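# Press a held black cap into the handle's window

## Task

Take the small black cap that one hand is already holding over the blue box of caps and push it into the wide rectangular opening of the black plastic handle, which rests opening-up on the grey mat. It counts as done only once the cap has snapped fully into place with its head lying flat against the handle.

## Robot and tools

Robot: two arms, left_arm (base near y +0.258 m) and right_arm (base near y -0.377 m). left_arm carries a left hand and right_arm a right hand. Each hand has four fingers plus a thumb driven by six motors. Cameras: cam_high (fixed overhead), cam_left_wrist and cam_right_wrist, all 672x504.

Frames. Positions and orientations in results use the scene frame: origin at table-top height midway between the nominal bases, +x out over the table, +y toward left_arm, +z up. Each hand has a hand point 0.15 m out from the wrist flange and 0.05 m in front of the palm. Its +z runs along the straight fingers, +y out of the palm; +x runs across the palm away from the thumb on the right hand, toward the thumb on the left hand. Straight fingers end about 0.06-0.07 m beyond the point along +z and sit 0.06 m behind it along -y. A wrist bracket on the little-finger side can strike things.

The row. Every action row is 28 numbers, each in [-1, 1], always covering both arms: left_arm dx, dy, dz, rx, ry, rz; then left hand little, ring, middle, index, thumb_bend, thumb_turn, force_limit, speed; then the same 14 for right_arm and its hand. The six pose numbers are an offset, not a pose: they are measured along the arm's current Hand target axes (the hand's own frame), counted from the Hand target at the start of the action or move. 1.0 equals 0.6 m for dx, dy, dz and 180 degrees for rx, ry, rz, which form one rotation vector. So 0.01 is 6 mm. Sending 0 for all six asks nothing new of that arm. Repeating an offset moves the arm again.

Hand numbers: for the four fingers and thumb_bend, +1 is straight/open and -1 fully curled; thumb_turn +1 puts the thumb beside the palm, -1 in front of it facing the fingers. These are absolute targets, not offsets. force_limit maps -1..+1 to about 0..10 N at the fingertip (0..15 N for both thumb motors); speed rises from near zero at -1 to full at +0.48 and above. For a gentle grip close at speed -0.94 or lower. No hand value means 'keep': to leave a hand unchanged, resend the eight numbers last executed for it (or, before any, its hand_measured six plus hand_force_limit and hand_speed). To tighten, raise force_limit and send a more closed target than hand_measured; to loosen, send a more open one.

Tools.
execute_actions(actions, cameras): actions is a list of actions; each action is up to 15 rows, one per 1/30 s step, with the last row held to step 15. Every row in an action counts from the same start pose. Images come only for an empty actions list or when cameras names them ("all" for every camera).
move(target, speed, blend, blocking, cameras): target is one 28-number row or up to 15 rows; every row is an offset from the Hand targets at the move's start, not from the previous row. speed is m/s (0.002 to 4.3, default 0.25; turns at twice that in rad/s), one value or one per target. blend in metres rounds corners; 0 stops at each. Paths are straight, do not avoid obstacles, and end within 10 s. blocking=false returns after about 0.5 s while motion continues. The extra line 'move:' reports the ending (done, off_target, moving, held, fault) and any limits (paced = pose clipped, held = steps withheld).
wait(seconds, cameras): lets time pass, 0 to 3600 s, sending nothing.
stop(cameras): brakes a running move.
zoom_image(camera, region): region [x0, y0, x1, y1] in pixels, at most 504 by 504, of a camera's most recent image.
show_instructions(): shows the reference images.
finished_scene(scene): ends the scene for good; scene is 1 or omitted.

Results. Each arm reports end_effector_position (m) and end_effector_quat_wxyz in the scene frame, plus Hand target (the last commanded, clipped pose that the next offset counts from), joint positions, joint velocities ('within noise' when still), and joint torques (noisy, offset, not zero in free air). Each hand reports hand_measured, hand_stopped_by (moving, target, force, stalled, fault), hand_load_n (fingertip load in N, positive when pushed open; a dropped grip shows as load near 0), hand_force_limit and hand_speed, all six-value lists in the hand-number order. Warnings such as MOTOR HOT or OVER-TEMPERATURE FAULT may appear.

Behaviour. Arms track loosely: they often rest 1-3 cm (sometimes 5 cm) short, usually low, and small commands may not start. Another execute_actions call, even with zero offsets, requests the Hand target again; if still short, send the remaining distance. Commanded orientation is clipped to 40 degrees from the measured one each step. A blocked arm keeps pushing until commanded back past its hand point. Joint ranges are limited (e.g. wrist roll about ±2.09 rad).

Avoid: dropping the cap or letting anything fall or end up off the table; fast contacts, slams or hard pushes (a target far past contact presses hard); hitting the post, camera stand or table; any contact between the two arms or hands; excessive finger force; long holds with stretched arms, which heat motors until an arm drops. Press the cap in with moderate, controlled force and confirm with cameras before finishing.

Each tool is called in YAML: its name, and indented under it one key for each argument.

Reference images:

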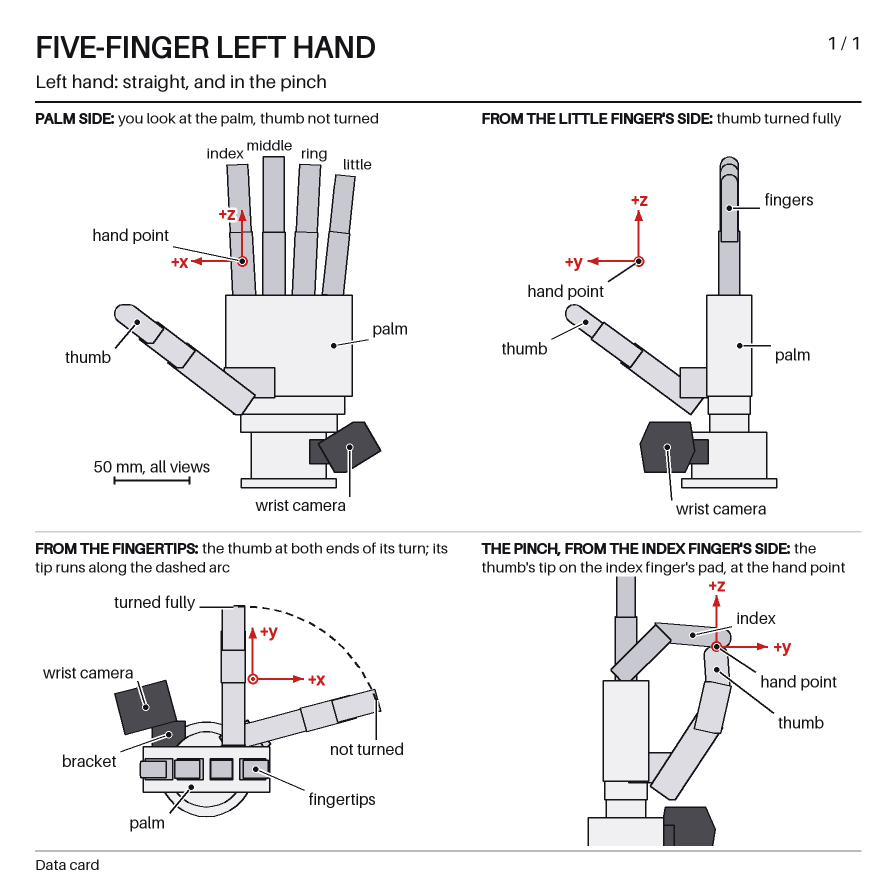

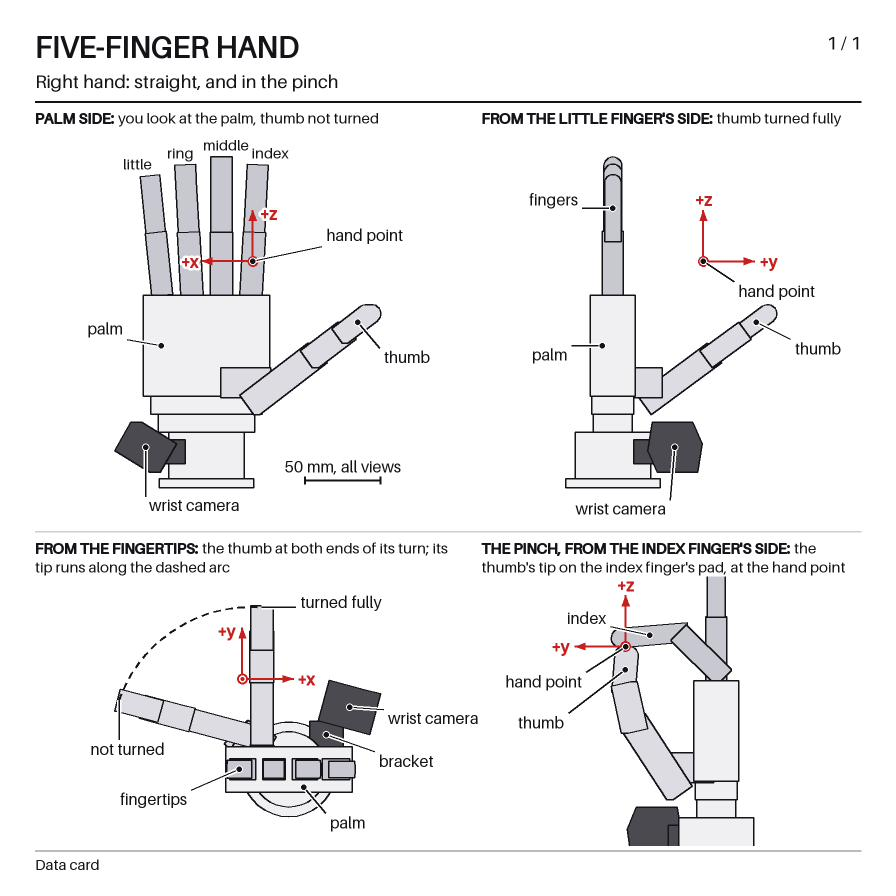

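## Session

execute_actions:
  actions: []

Scene clock: 0.00 s.
left_arm: end_effector_position=(+0.2592, +0.2879, +0.1410) hand_measured=(-1.000, -1.000, -0.002, -0.010, +0.032, -0.922) hand_load_n=(+0.0, +0.0, +5.0, +6.5, +4.0, +0.0) hand_stopped_by=(target, target, force, force, target, target) hand_force_limit=0.00 hand_speed=-0.90 end_effector_quat_wxyz=(+0.326, -0.367, +0.687, -0.536) | right_arm: end_effector_position=(+0.5734, -0.3479, +0.4848) hand_measured=(+1.000, +1.000, +1.000, +1.000, +1.000, +1.000) hand_load_n=(+0.0, +0.0, +0.0, +0.0, +0.0, +0.0) hand_stopped_by=(target, target, target, target, target, target) hand_force_limit=0.00 hand_speed=-0.80 end_effector_quat_wxyz=(+0.498, -0.500, +0.493, -0.510)
Joint positions: left_arm=[1.023 0.79 0.412 -1.031 1.354 1.462] | right_arm=[-0.021 1.056 1.071 0 0.006 -0.019]
Joint velocities: within noise
Joint torques (N m): no reading
Heat: left arm: hottest wrist roll 32 °C; right arm: hottest waist 33 °C.
Hand target: left_arm +0.2632, +0.2941, +0.1491; +0.335, -0.360, +0.690, -0.531 | right_arm +0.5743, -0.3479, +0.5031; +0.506, -0.492, +0.485, -0.517

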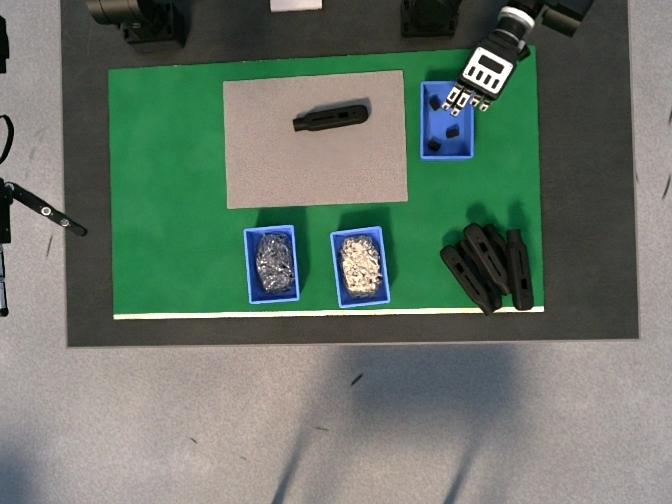

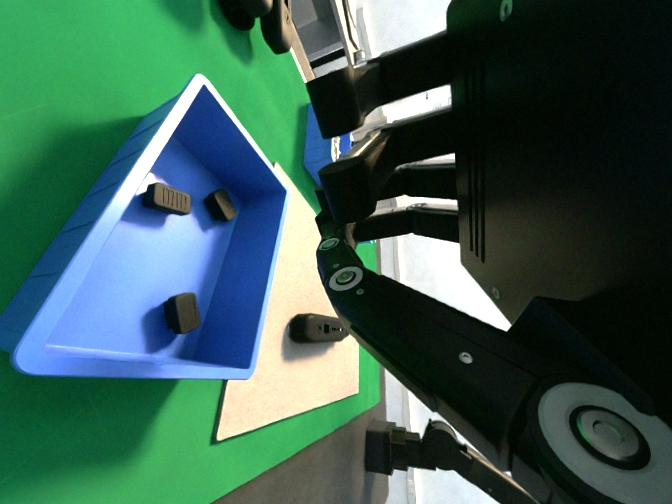

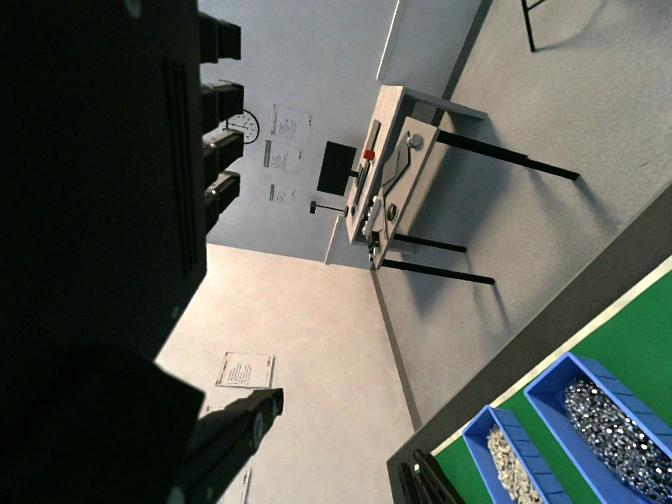

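zoom_image:
  camera: "cam_high"
  region: [400, 40, 560, 180]

zoom_image:
  camera: "cam_high"
  region: [270, 80, 400, 160]

zoom_image:
  camera: "cam_left_wrist"
  region: [240, 160, 440, 360]

zoom_image:
  camera: "cam_left_wrist"
  region: [120, 150, 260, 350]

Scaled by 3.150 from the camera's image (finer frame: 960x720).

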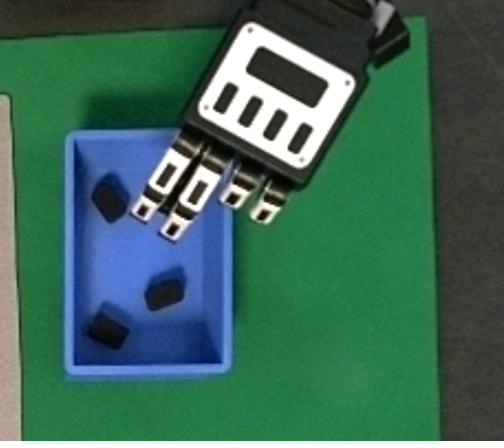

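Scaled by 3.877 from the camera's image (finer frame: 960x720).

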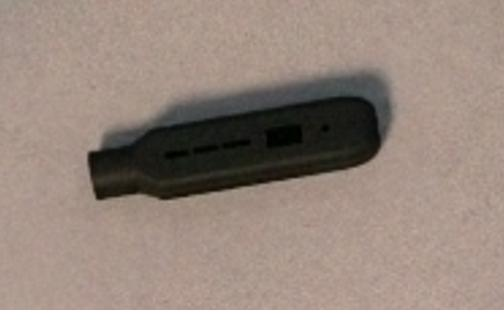

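Scaled by 2.520 from the camera's image (finer frame: 960x720).

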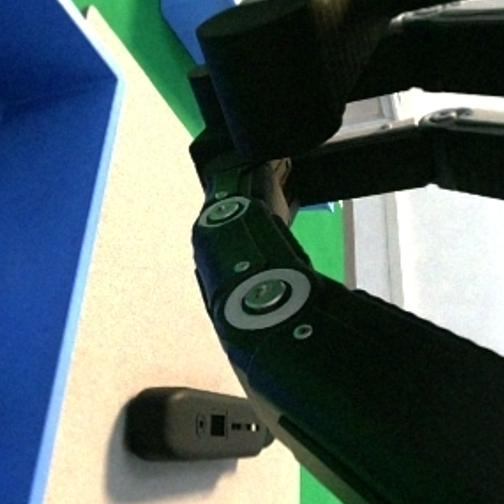

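Scaled by 2.520 from the camera's image (finer frame: 960x720).

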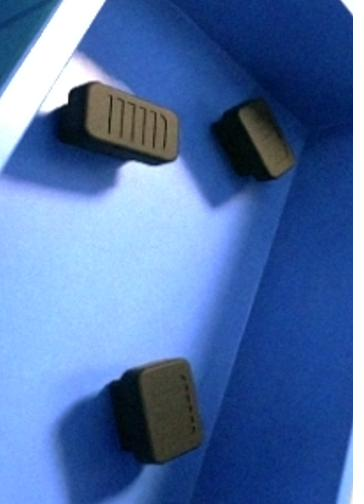

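move:
  target: [0.3757,-0.0813,0.1467,0.0565,-0.2156,-0.0477,-1.0,-1.0,-0.002,-0.010,0.032,-0.922,0.0,-0.90, 0,0,0,0,0,0,1,1,1,1,1,1,0,-0.8]
  speed: 0.1
  cameras: ["all"]

Scene clock: 28.80 s.
left_arm: end_effector_position=(+0.2264, +0.0643, +0.1401) hand_measured=(-1.000, -1.000, -0.002, -0.010, +0.032, -0.922) hand_load_n=(+0.0, +0.0, +5.5, +6.0, +4.0, +0.0) hand_stopped_by=(target, target, force, force, target, target) hand_force_limit=0.00 hand_speed=-0.90 end_effector_quat_wxyz=(+0.518, -0.490, +0.513, -0.479) | right_arm: end_effector_position=(+0.5734, -0.3479, +0.4848) hand_measured=(+1.000, +1.000, +1.000, +1.000, +1.000, +1.000) hand_load_n=(+0.0, +0.0, +0.0, +0.0, +0.0, +0.0) hand_stopped_by=(target, target, target, target, target, target) hand_force_limit=0.00 hand_speed=-0.80 end_effector_quat_wxyz=(+0.498, -0.500, +0.493, -0.510)
Joint positions: left_arm=[-1.528 0.713 0.184 -0.096 -1.563 -0.563] | right_arm=[-0.021 1.056 1.071 0 0.006 -0.019]
Joint torques (N m): left_arm=[0.67 -1.67 11.41 1.54 -0.65 -0.11] | right_arm=[0.56 -7.24 11.03 2.21 0.13 0.17]
Heat: left arm: hottest elbow 34 °C; right arm: hottest waist 33 °C.
Hand target: left_arm +0.2279, +0.0501, +0.1602; +0.534, -0.535, +0.463, -0.463 | right_arm +0.5743, -0.3479, +0.5031; +0.506, -0.492, +0.485, -0.517
Off the commanded pose: left_arm 0.025 m, 8 deg | right_arm 0.018 m, 2 deg.
joint sent to its limit (left arm) — joint 5 (wrist yaw), lower limit. The joint targets are off in orientation, not in position.
move: off_target (left_arm)
cam_left_wrist: T_world_to_cam=[[0.01253, -0.35161, 0.93606, -0.10819], [-0.4972, -0.81439, -0.29925, 0.20485], [0.86754, -0.46167, -0.18502, -0.02011]] pos_world=[0.12065, 0.1195, 0.15886]

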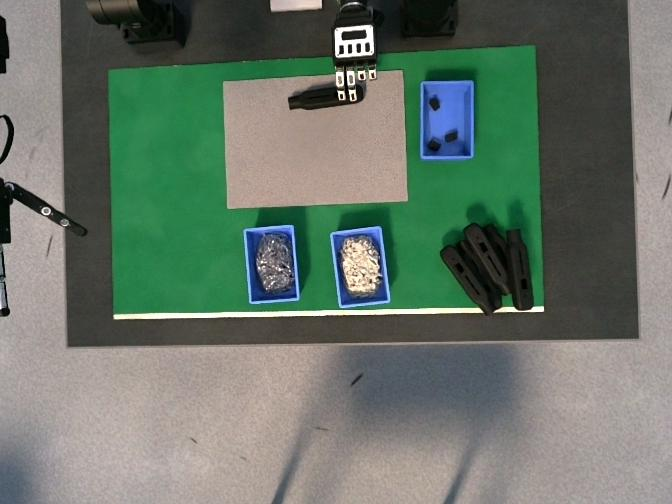

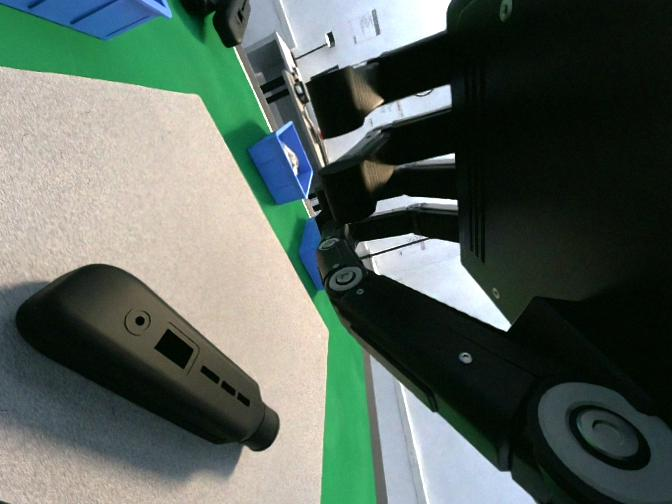

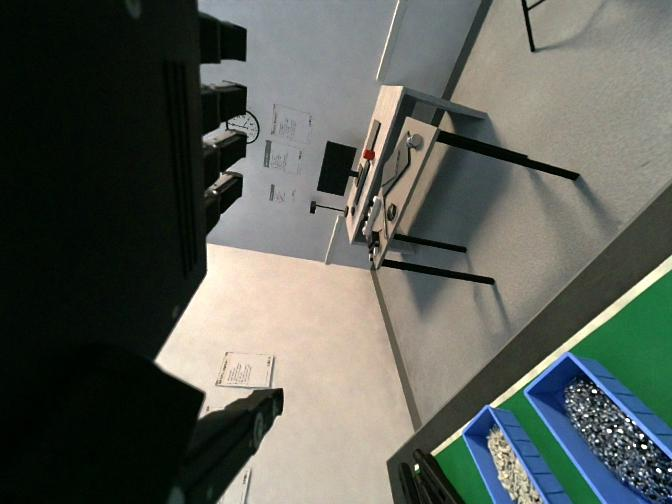

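move:
  target: [0,0,0,0,0,0,-1.0,-1.0,-0.002,-0.010,0.032,-0.922,0.0,-0.90, -0.4480,0.5339,-0.4786,-0.1851,-0.1663,0.4879,1,1,1,1,1,1,0,-0.8]
  speed: 0.18
  cameras: ["all"]

Scene clock: 42.17 s.
left_arm: end_effector_position=(+0.2266, +0.0639, +0.1400) hand_measured=(-1.000, -1.000, -0.002, -0.010, +0.032, -0.922) hand_load_n=(+0.0, +0.0, +5.0, +6.0, +4.0, +0.5) hand_stopped_by=(target, target, force, force, target, target) hand_force_limit=0.00 hand_speed=-0.90 end_effector_quat_wxyz=(+0.516, -0.492, +0.511, -0.481) | right_arm: end_effector_position=(+0.3060, -0.0862, +0.1578) hand_measured=(+1.000, +1.000, +1.000, +1.000, +1.000, +1.000) hand_load_n=(+0.0, +0.0, +0.0, +0.0, +0.0, +0.0) hand_stopped_by=(target, target, target, target, target, target) hand_force_limit=0.00 hand_speed=-0.80 end_effector_quat_wxyz=(+0.636, -0.258, +0.692, +0.225)
Joint positions: left_arm=[-1.527 0.715 0.184 -0.096 -1.563 -0.572] | right_arm=[0.596 1.748 0.113 1.545 -0.077 1.546]
Joint torques (N m): left_arm=[0.5 -1.61 11.45 1.25 -0.67 -0.11] | right_arm=[1.26 -7.18 1.43 2.89 0.28 0.27]
Heat: left arm: hottest elbow 36 °C; right arm: hottest waist 33 °C.
Hand target: left_arm +0.2279, +0.0501, +0.1603; +0.534, -0.535, +0.463, -0.463 | right_arm +0.3037, -0.0839, +0.1648; +0.665, -0.242, +0.664, +0.241
Off the commanded pose: left_arm 0.025 m, 8 deg | right_arm 0.008 m, 5 deg.
joint sent to its limit (left arm) — joint 5 (wrist yaw), lower limit. The joint targets are off in orientation, not in position.
joint sent to its limit (right arm) — joint 4 (wrist pitch), upper limit. The joint targets are off in orientation, not in position.
move: off_target (right_arm)
cam_left_wrist: T_world_to_cam=[[0.01269, -0.34523, 0.93843, -0.10888], [-0.4965, -0.81681, -0.29377, 0.20381], [0.86794, -0.46221, -0.18177, -0.02094]] pos_world=[0.12075, 0.11921, 0.15824]
cam_right_wrist: T_world_to_cam=[[-0.68047, 0.68897, -0.24957, 0.30337], [-0.47763, -0.15872, 0.8641, -0.00726], [0.55573, 0.7072, 0.43708, -0.06236]] pos_world=[0.23761, -0.16607, 0.10924]

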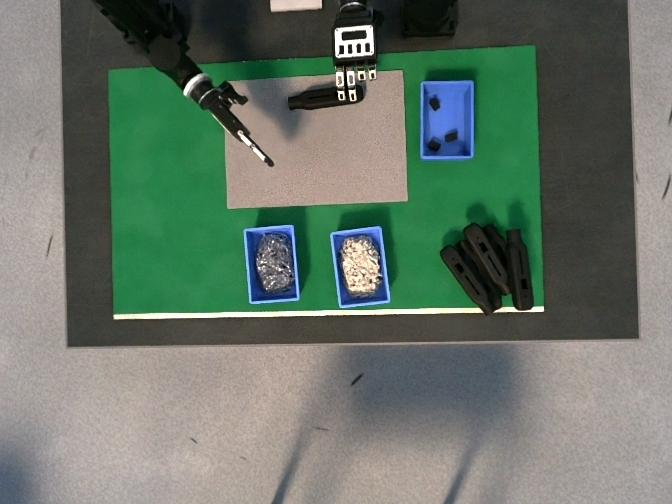

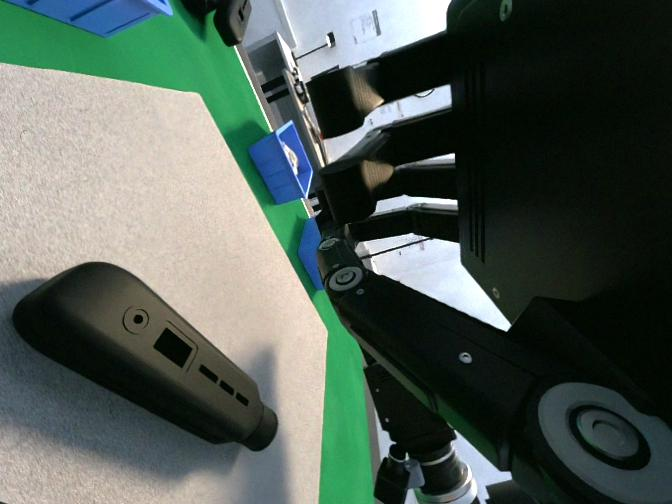

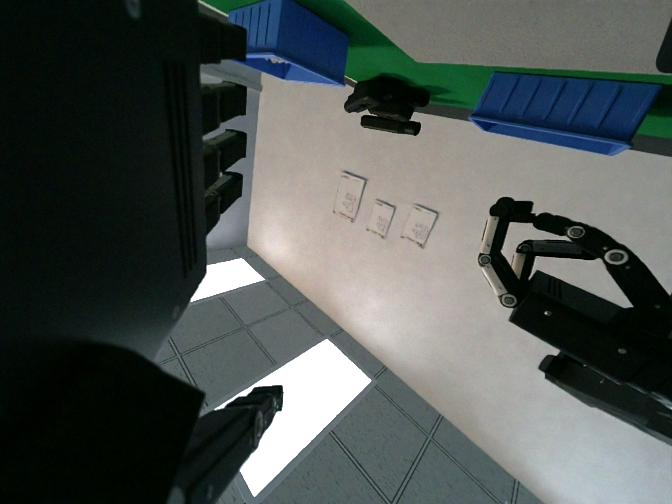

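zoom_image:
  camera: "cam_right_wrist"
  region: [470, 170, 630, 320]

zoom_image:
  camera: "cam_left_wrist"
  region: [290, 130, 420, 260]

Scaled by 3.150 from the camera's image (finer frame: 960x720).

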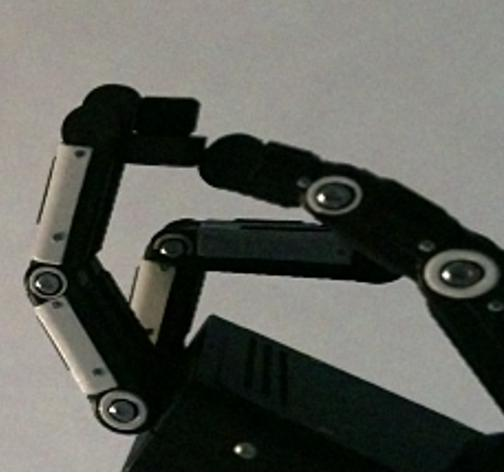

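Scaled by 3.877 from the camera's image (finer frame: 960x720).

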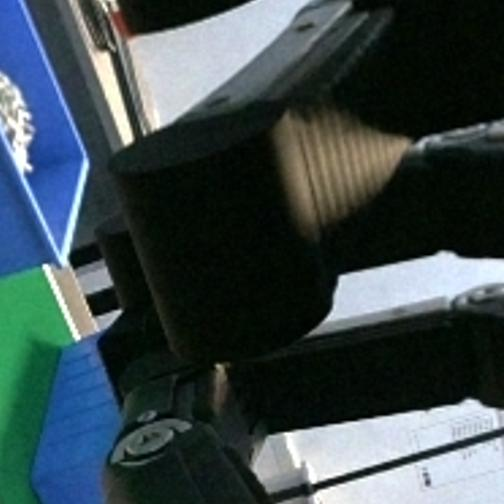

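zoom_image:
  camera: "cam_right_wrist"
  region: [485, 190, 555, 240]

zoom_image:
  camera: "cam_left_wrist"
  region: [10, 250, 290, 460]

Scaled by 7.200 from the camera's image (finer frame: 960x720).

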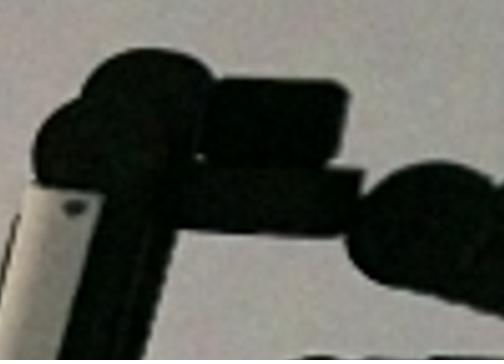

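Scaled by 1.800 from the camera's image (finer frame: 960x720).

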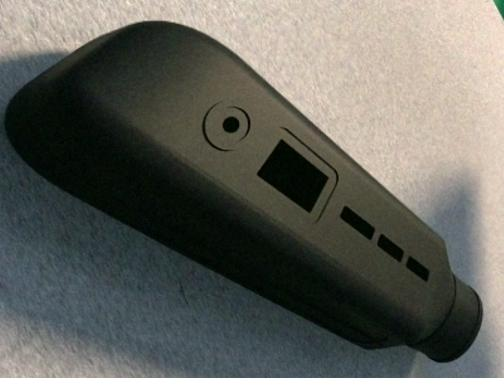

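move:
  target: [0,-0.133,0,0,0,0,-1.0,-1.0,-0.002,-0.010,0.032,-0.922,0.0,-0.90, 0.0167,0.083,0.0697,0,0,0,1,1,1,1,1,1,0,-0.8]
  speed: 0.1
  cameras: ["cam_right_wrist","cam_left_wrist"]

Scene clock: 64.93 s.
left_arm: end_effector_position=(+0.2296, +0.0560, +0.2177) hand_measured=(-1.000, -1.000, -0.002, -0.010, +0.032, -0.922) hand_load_n=(+0.0, +0.0, +5.0, +6.0, +4.0, +0.0) hand_stopped_by=(target, target, force, force, target, target) hand_force_limit=0.00 hand_speed=-0.90 end_effector_quat_wxyz=(+0.514, -0.500, +0.501, -0.484) | right_arm: end_effector_position=(+0.3038, -0.0225, +0.1508) hand_measured=(+1.000, +1.000, +1.000, +1.000, +1.000, +1.000) hand_load_n=(+0.0, +0.0, +0.0, +0.0, +0.0, +0.0) hand_stopped_by=(target, target, target, target, target, target) hand_force_limit=0.00 hand_speed=-0.80 end_effector_quat_wxyz=(+0.645, -0.255, +0.684, +0.227)
Joint positions: left_arm=[-1.514 0.577 0.338 -0.225 -1.564 -0.433] | right_arm=[0.815 1.837 0.227 1.545 0.143 1.562]
Joint velocities: left_arm=[-0.015 -0.015 -0.002 0.002 0.037 0.154] | right_arm=[within noise]
Joint torques (N m): left_arm=[-0.32 -2.43 12.38 0.61 -0.5 0.05] | right_arm=[1.14 -7.59 2.26 2.89 0.29 0.27]
Heat: left arm: hottest elbow 38 °C; right arm: hottest waist 33 °C.
Hand target: left_arm +0.2279, +0.0502, +0.2401; +0.535, -0.535, +0.463, -0.463 | right_arm +0.3037, -0.0188, +0.1547; +0.665, -0.242, +0.664, +0.242
Off the commanded pose: left_arm 0.023 m, 7 deg | right_arm 0.005 m, 4 deg.
joint sent to its limit (left arm) — joint 5 (wrist yaw), lower limit. The joint targets are off in orientation, not in position.
joint sent to its limit (right arm) — joint 4 (wrist pitch), upper limit. The joint targets are off in orientation, not in position.
move: off_target (left_arm, right_arm)
cam_left_wrist: T_world_to_cam=[[0.01521, -0.32382, 0.946, -0.18808], [-0.48514, -0.82967, -0.2762, 0.216], [0.8743, -0.45474, -0.16971, -0.01758]] pos_world=[0.12302, 0.11031, 0.2346]
cam_right_wrist: T_world_to_cam=[[-0.67454, 0.69397, -0.25179, 0.25484], [-0.4949, -0.17201, 0.85175, 0.01462], [0.54778, 0.69915, 0.45948, -0.10435]] pos_world=[0.2363, -0.10138, 0.09966]
Images, in order (width x height): cam_left_wrist 672x504, cam_right_wrist 672x504.

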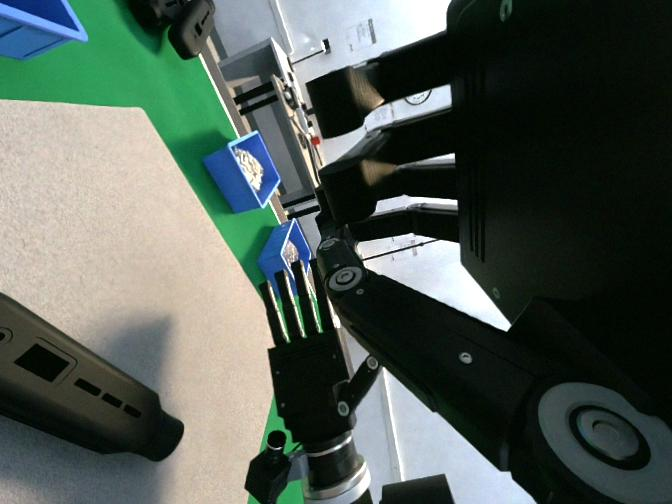

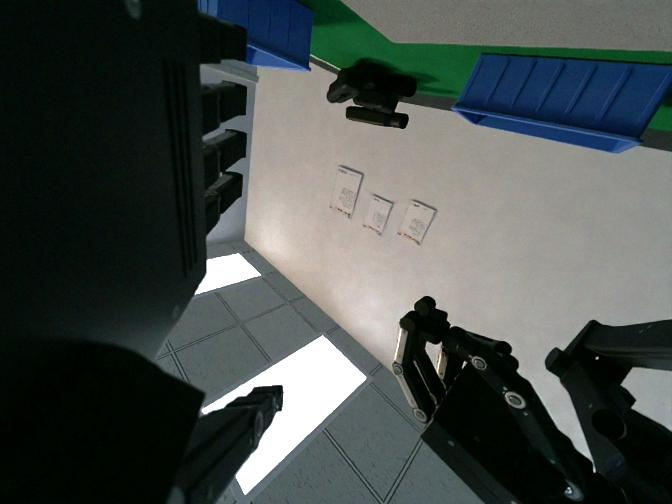

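zoom_image:
  camera: "cam_right_wrist"
  region: [380, 280, 500, 380]

zoom_image:
  camera: "cam_left_wrist"
  region: [150, 0, 220, 60]

Scaled by 4.200 from the camera's image (finer frame: 960x720).

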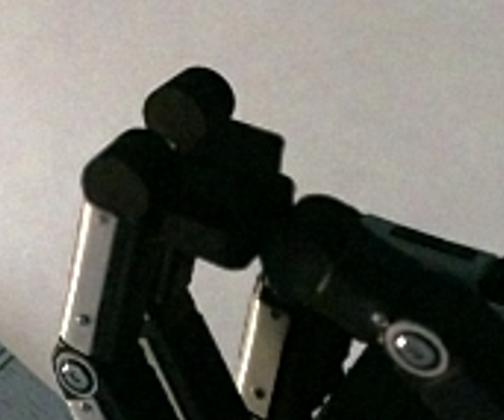

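Scaled by 7.200 from the camera's image (finer frame: 960x720).

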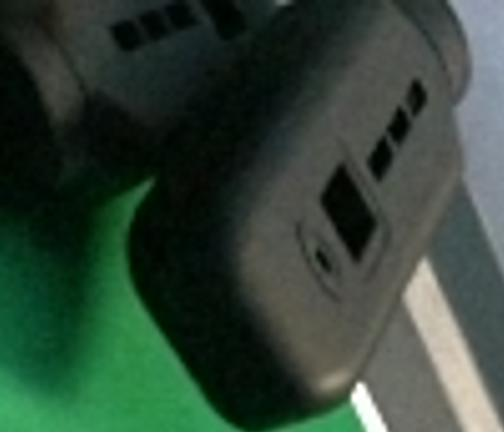

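move:
  target: [0.0082,0.15,-0.0012,-0.0665,0.0316,0.0033,-1.0,-1.0,-0.002,-0.010,0.032,-0.922,0.0,-0.90, 0.0667,-0.1637,-0.1083,0.0655,0.4972,0.0656,1,1,1,1,1,1,0,-0.8]
  speed: 0.15
  cameras: ["all"]

Scene clock: 80.07 s.
left_arm: end_effector_position=(+0.2245, +0.0544, +0.1406) hand_measured=(-1.000, -1.000, -0.002, -0.010, +0.032, -0.922) hand_load_n=(+0.0, +0.0, +5.0, +6.0, +4.0, +0.5) hand_stopped_by=(target, target, force, force, target, target) hand_force_limit=0.00 hand_speed=-0.90 end_effector_quat_wxyz=(-0.462, +0.551, -0.548, +0.427) | right_arm: end_effector_position=(+0.3038, -0.1410, +0.1041) hand_measured=(+1.000, +1.000, +1.000, +1.000, +1.000, +1.000) hand_load_n=(+0.0, +0.0, +0.0, +0.0, +0.0, +0.0) hand_stopped_by=(target, target, target, target, target, target) hand_force_limit=0.00 hand_speed=-0.80 end_effector_quat_wxyz=(-0.008, -0.217, +0.976, -0.005)
Joint positions: left_arm=[-1.452 0.822 0.415 -0.908 -1.354 -1.272] | right_arm=[0.532 1.314 0.813 -1.089 0.004 1.689]
Joint torques (N m): left_arm=[0.73 -2.73 9.66 1.09 -0.81 -0.03] | right_arm=[-0.15 -7 9.8 -0.29 0.01 0.09]
Heat: left arm: hottest elbow 38 °C; right arm: hottest waist 33 °C.
Hand target: left_arm +0.2279, +0.0451, +0.1500; -0.455, +0.562, -0.537, +0.435 | right_arm +0.3172, -0.1358, +0.1148; +0.000, -0.216, +0.976, +0.000
Off the commanded pose: left_arm 0.014 m, 2 deg | right_arm 0.018 m, 1 deg.
move: off_target (left_arm, right_arm)
cam_left_wrist: T_world_to_cam=[[0.21302, -0.31964, 0.92328, -0.15696], [-0.52107, -0.83654, -0.16938, 0.18429], [0.8265, -0.44501, -0.34475, 0.00782]] pos_world=[0.123, 0.10747, 0.17883]
cam_right_wrist: T_world_to_cam=[[-0.62566, 0.77812, 0.05551, 0.29046], [0.67968, 0.50882, 0.52834, -0.19314], [0.38287, 0.36829, -0.84722, 0.13934]] pos_world=[0.25966, -0.17905, 0.20397]

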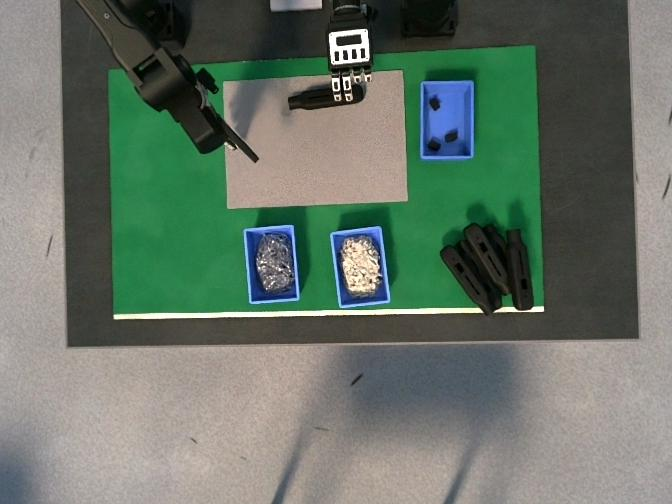

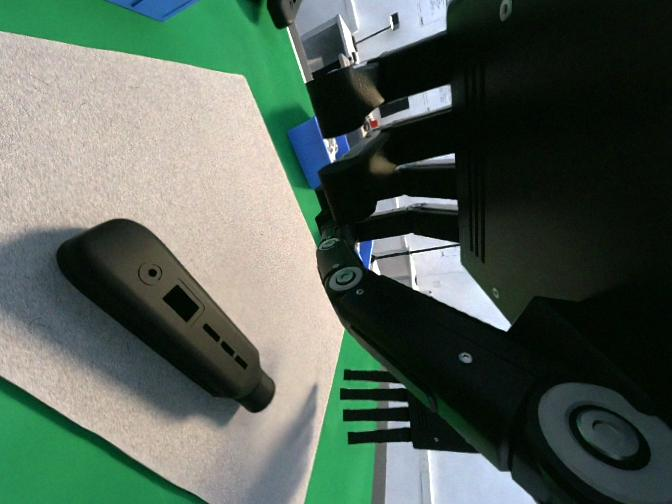

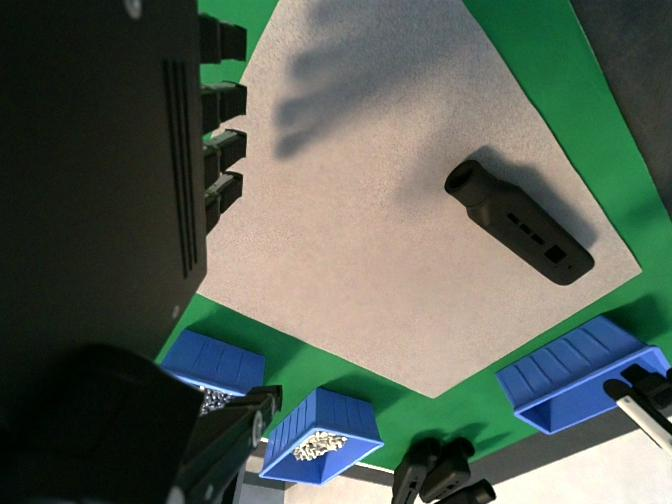

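zoom_image:
  camera: "cam_right_wrist"
  region: [500, 190, 610, 290]

zoom_image:
  camera: "cam_left_wrist"
  region: [50, 200, 290, 420]

zoom_image:
  camera: "cam_right_wrist"
  region: [572, 320, 672, 460]

Scaled by 4.582 from the camera's image (finer frame: 960x720).

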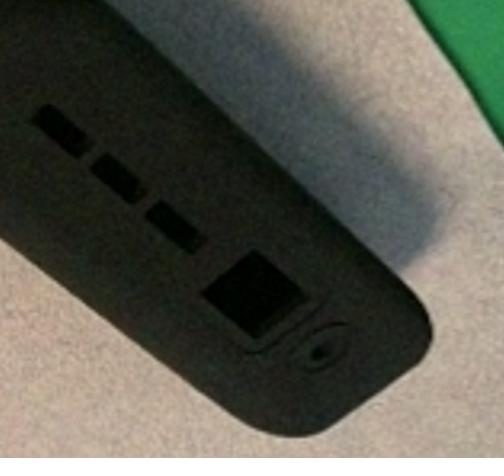

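Scaled by 2.100 from the camera's image (finer frame: 960x720).

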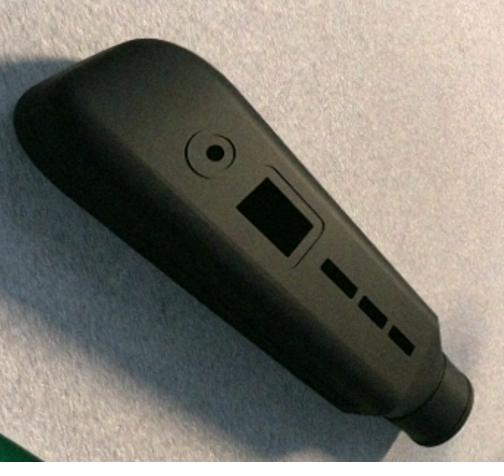

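Scaled by 3.600 from the camera's image (finer frame: 960x720).

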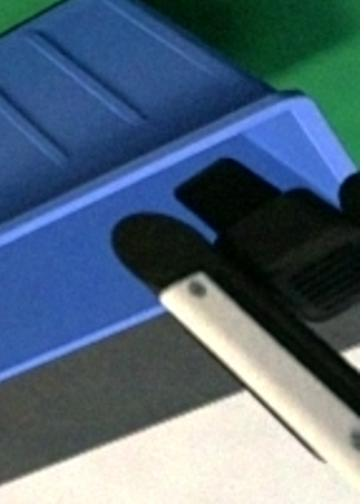

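move:
  target: [0,0.0832,0.0092,0,0,0,-1.0,-1.0,-0.002,-0.010,0.032,-0.922,0.0,-0.90, 0,0.0667,0.0283,0,0,0,1,1,1,1,1,1,0,-0.8]
  speed: 0.12
  cameras: ["cam_right_wrist","cam_left_wrist"]

Scene clock: 87.07 s.
left_arm: end_effector_position=(+0.2236, +0.0509, +0.0981) hand_measured=(-1.000, -1.000, -0.002, -0.010, +0.032, -0.922) hand_load_n=(+0.0, +0.0, +5.0, +6.0, +4.0, +0.0) hand_stopped_by=(target, target, force, force, target, target) hand_force_limit=0.00 hand_speed=-0.90 end_effector_quat_wxyz=(-0.461, +0.559, -0.542, +0.427) | right_arm: end_effector_position=(+0.2886, -0.1105, +0.0908) hand_measured=(+1.000, +1.000, +1.000, +1.000, +1.000, +1.000) hand_load_n=(+0.0, +0.0, +0.0, +0.0, +0.0, +0.0) hand_stopped_by=(target, target, target, target, target, target) hand_force_limit=0.00 hand_speed=-0.80 end_effector_quat_wxyz=(-0.013, -0.218, +0.976, -0.007)
Joint positions: left_arm=[-1.459 0.965 0.357 -0.794 -1.355 -1.376] | right_arm=[0.635 1.355 0.813 -1.059 0.001 1.789]
Joint torques (N m): left_arm=[-1.03 -3.55 7.17 0.92 -0.97 -0.11] | right_arm=[0.91 -7.3 8.85 0.61 0.09 0.24]
Heat: left arm: hottest elbow 37 °C; right arm: hottest waist 33 °C.
Hand target: left_arm +0.2229, +0.0448, +0.1001; -0.454, +0.562, -0.537, +0.435 | right_arm +0.3003, -0.0995, +0.0978; +0.000, -0.216, +0.976, +0.000
Off the commanded pose: left_arm 0.006 m, 1 deg | right_arm 0.017 m, 2 deg.
move: off_target (right_arm)
cam_left_wrist: T_world_to_cam=[[0.21956, -0.30372, 0.92712, -0.12137], [-0.50933, -0.8462, -0.15659, 0.17036], [0.83209, -0.43783, -0.34049, -0.00968]] pos_world=[0.12147, 0.10306, 0.13591]
cam_right_wrist: T_world_to_cam=[[-0.62722, 0.77678, 0.05659, 0.25812], [0.68334, 0.514, 0.5185, -0.1909], [0.37367, 0.36389, -0.8532, 0.12551]] pos_world=[0.24545, -0.14806, 0.19146]
Images, in order (width x height): cam_left_wrist 672x504, cam_right_wrist 672x504.

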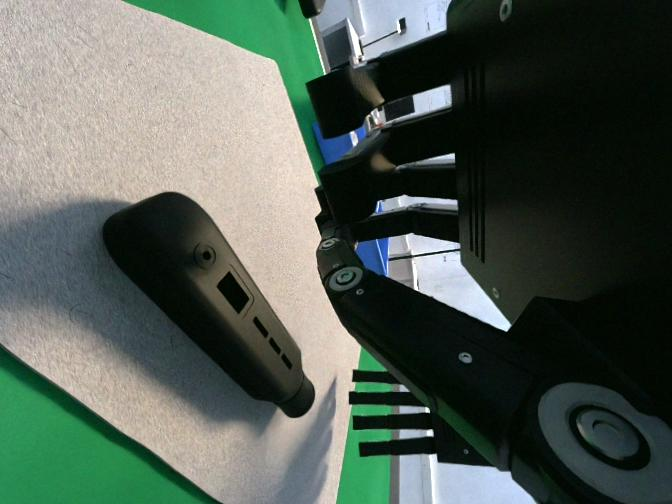

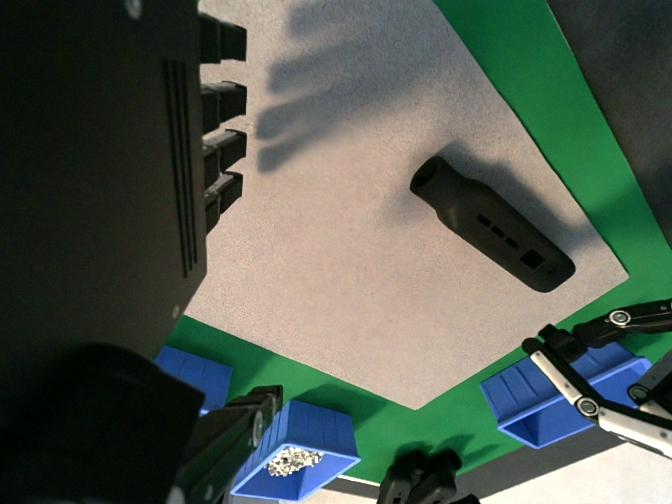

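zoom_image:
  camera: "cam_right_wrist"
  region: [510, 300, 610, 400]

Scaled by 5.040 from the camera's image (finer frame: 960x720).

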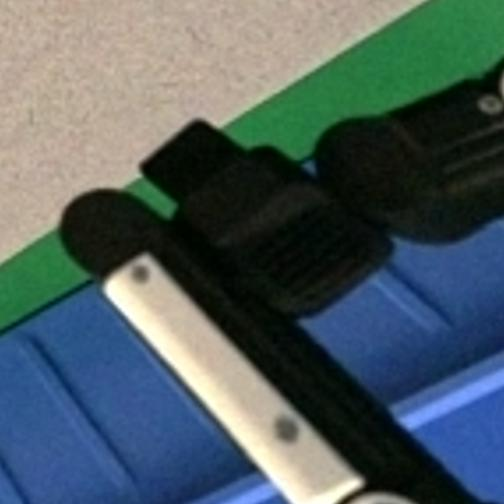

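zoom_image:
  camera: "cam_right_wrist"
  region: [505, 230, 575, 290]

zoom_image:
  camera: "cam_right_wrist"
  region: [530, 315, 600, 370]

zoom_image:
  camera: "cam_left_wrist"
  region: [160, 220, 310, 380]

Scaled by 7.200 from the camera's image (finer frame: 960x720).

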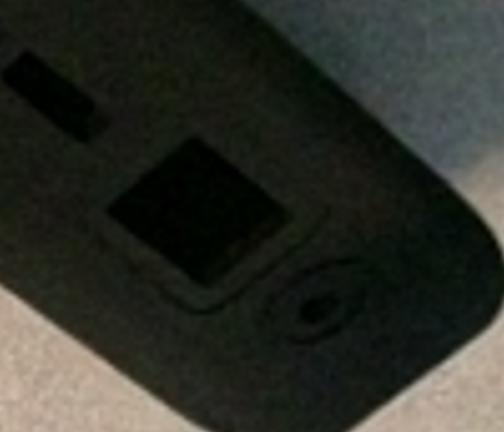

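Scaled by 7.200 from the camera's image (finer frame: 960x720).

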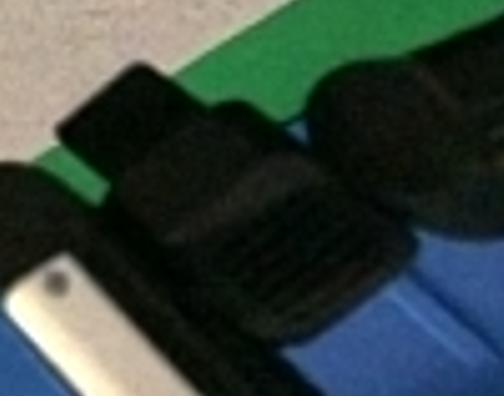

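Scaled by 3.150 from the camera's image (finer frame: 960x720).

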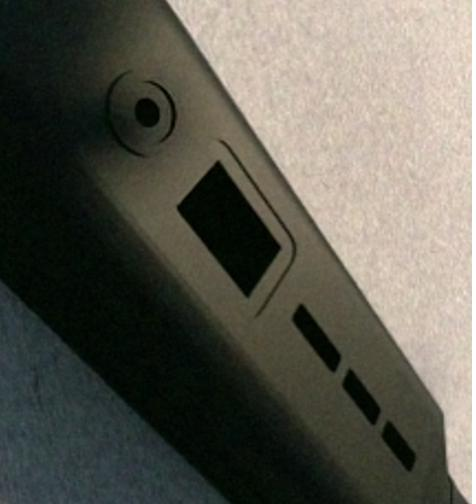

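wait:
  seconds: 0.1
  cameras: ["all"]

zoom_image:
  camera: "cam_high"
  region: [270, 50, 400, 130]

Scene clock: 95.80 s.
left_arm: end_effector_position=(+0.2236, +0.0508, +0.0981) hand_measured=(-1.000, -1.000, -0.002, -0.010, +0.032, -0.922) hand_load_n=(+0.0, +0.0, +5.0, +6.0, +4.0, +0.5) hand_stopped_by=(target, target, force, force, target, target) hand_force_limit=0.00 hand_speed=-0.90 end_effector_quat_wxyz=(-0.460, +0.559, -0.542, +0.427) | right_arm: end_effector_position=(+0.2886, -0.1105, +0.0908) hand_measured=(+1.000, +1.000, +1.000, +1.000, +1.000, +1.000) hand_load_n=(+0.0, +0.0, +0.0, +0.0, +0.0, +0.0) hand_stopped_by=(target, target, target, target, target, target) hand_force_limit=0.00 hand_speed=-0.80 end_effector_quat_wxyz=(-0.013, -0.218, +0.976, -0.007)
Joint positions: left_arm=[-1.459 0.965 0.357 -0.794 -1.355 -1.376] | right_arm=[0.635 1.355 0.813 -1.059 0.001 1.79]
Joint torques (N m): left_arm=[-0.79 -3.08 7.12 0.95 -0.99 -0.1] | right_arm=[0.91 -7.36 8.85 0.64 0.09 0.24]
Heat: left arm: hottest elbow 37 °C; right arm: hottest waist 33 °C.
Hand target: left_arm +0.2229, +0.0448, +0.1001; -0.455, +0.562, -0.537, +0.435 | right_arm +0.3003, -0.0995, +0.0978; +0.000, -0.216, +0.976, +0.000
Off the commanded pose: left_arm 0.006 m, 1 deg | right_arm 0.017 m, 2 deg.
wait: 0.10 s; at rest from the start
cam_left_wrist: T_world_to_cam=[[0.2196, -0.30338, 0.92722, -0.12146], [-0.50928, -0.8463, -0.15628, 0.17024], [0.83211, -0.43789, -0.34035, -0.00974]] pos_world=[0.12147, 0.10296, 0.13591]
cam_right_wrist: T_world_to_cam=[[-0.62663, 0.77726, 0.05657, 0.25798], [0.68373, 0.51349, 0.5185, -0.19112], [0.37397, 0.36359, -0.8532, 0.12536]] pos_world=[0.24545, -0.14796, 0.19146]

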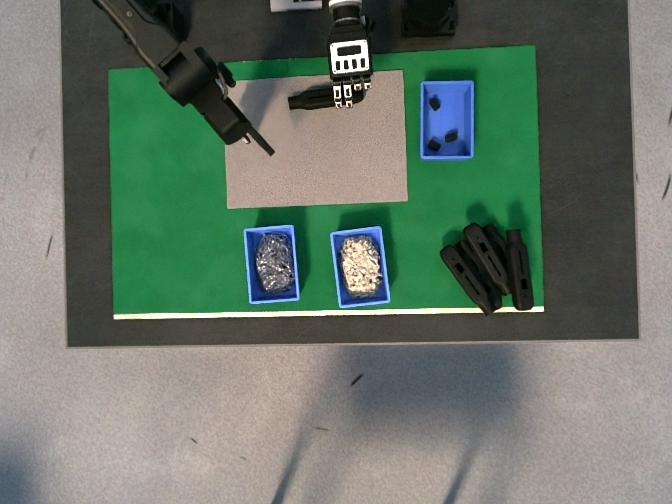

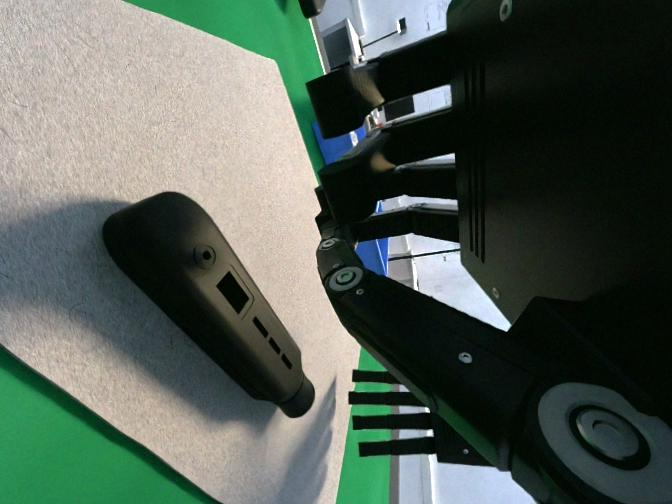

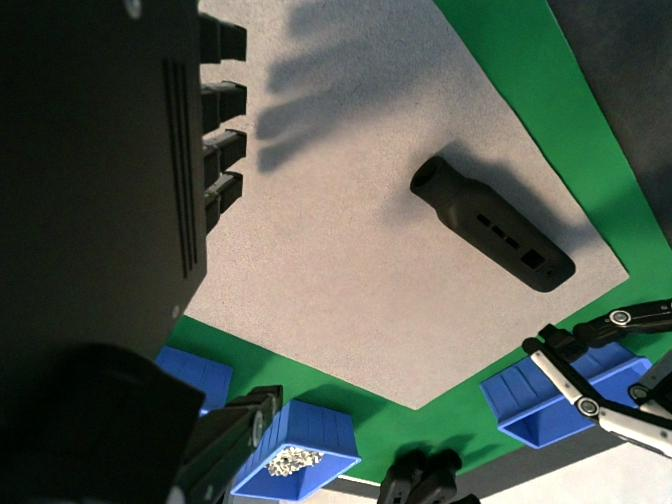

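Scaled by 3.877 from the camera's image (finer frame: 960x720).

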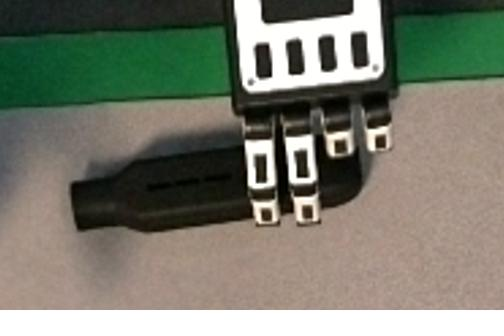

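move:
  target: [-0.002,0.0585,-0.0352,0,0,0,-1.0,-1.0,-0.002,-0.010,0.032,-0.922,0.0,-0.90, 0,0.055,0,0,0,0,1,1,1,1,1,1,0,-0.8]
  speed: 0.1
  cameras: ["cam_right_wrist","cam_left_wrist"]

zoom_image:
  camera: "cam_right_wrist"
  region: [480, 220, 600, 340]

Scene clock: 105.73 s.
left_arm: end_effector_position=(+0.1976, +0.0581, +0.0639) hand_measured=(-1.000, -1.000, -0.002, -0.010, +0.032, -0.922) hand_load_n=(+0.0, +0.0, +5.5, +5.5, +4.0, +0.0) hand_stopped_by=(target, target, force, force, target, target) hand_force_limit=0.00 hand_speed=-0.90 end_effector_quat_wxyz=(-0.461, +0.559, -0.540, +0.429) | right_arm: end_effector_position=(+0.2732, -0.0850, +0.0886) hand_measured=(+1.000, +1.000, +1.000, +1.000, +1.000, +1.000) hand_load_n=(+0.0, +0.0, +0.0, +0.0, -0.5, +0.0) hand_stopped_by=(target, target, target, target, target, target) hand_force_limit=0.00 hand_speed=-0.80 end_effector_quat_wxyz=(-0.015, -0.217, +0.976, -0.010)
Joint positions: left_arm=[-1.603 1.247 0.382 -1.171 -1.337 -2.03] | right_arm=[0.725 1.375 0.827 -1.059 0.001 1.881]
Joint torques (N m): left_arm=[-1.03 -4.84 6.94 -1.09 -0.73 -0.1] | right_arm=[1.08 -7.41 9.48 0.64 0.08 0.24]
Heat: left arm: hottest elbow 37 °C; right arm: hottest waist 33 °C.
Hand target: left_arm +0.1950, +0.0449, +0.0701; -0.455, +0.562, -0.537, +0.435 | right_arm +0.2863, -0.0697, +0.0976; +0.000, -0.216, +0.976, +0.000
Off the commanded pose: left_arm 0.015 m, 1 deg | right_arm 0.022 m, 2 deg.
move: off_target (left_arm, right_arm)
cam_left_wrist: T_world_to_cam=[[0.21607, -0.30046, 0.929, -0.08135], [-0.50783, -0.84723, -0.15591, 0.15751], [0.83392, -0.43808, -0.33565, 0.00288]] pos_world=[0.09516, 0.11027, 0.10109]
cam_right_wrist: T_world_to_cam=[[-0.62526, 0.77859, 0.05334, 0.22866], [0.68603, 0.51577, 0.51317, -0.19243], [0.37204, 0.35746, -0.85663, 0.12024]] pos_world=[0.23025, -0.12176, 0.18955]
Images, in order (width x height): cam_left_wrist 672x504, cam_right_wrist 672x504.

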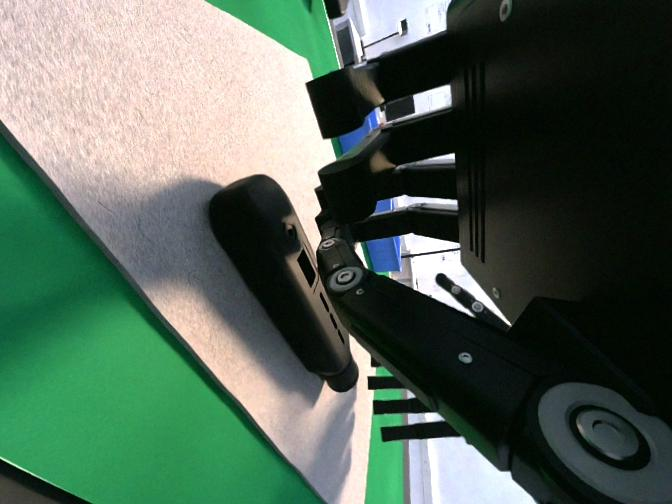

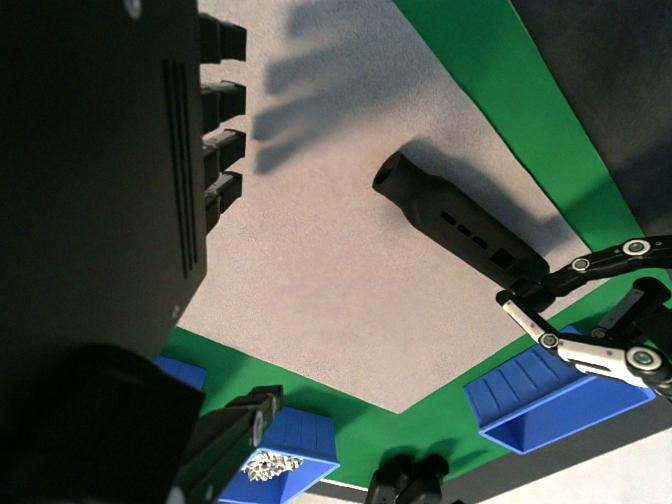

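Scaled by 4.200 from the camera's image (finer frame: 960x720).

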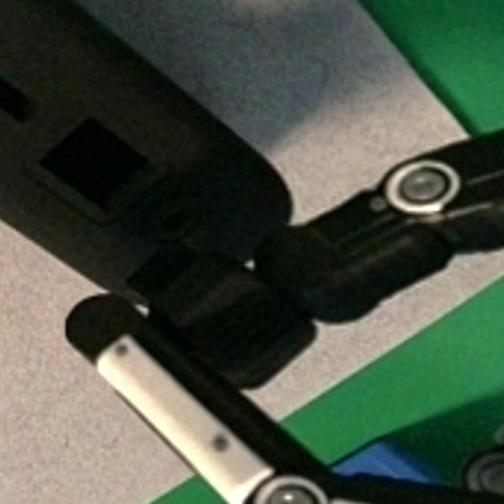

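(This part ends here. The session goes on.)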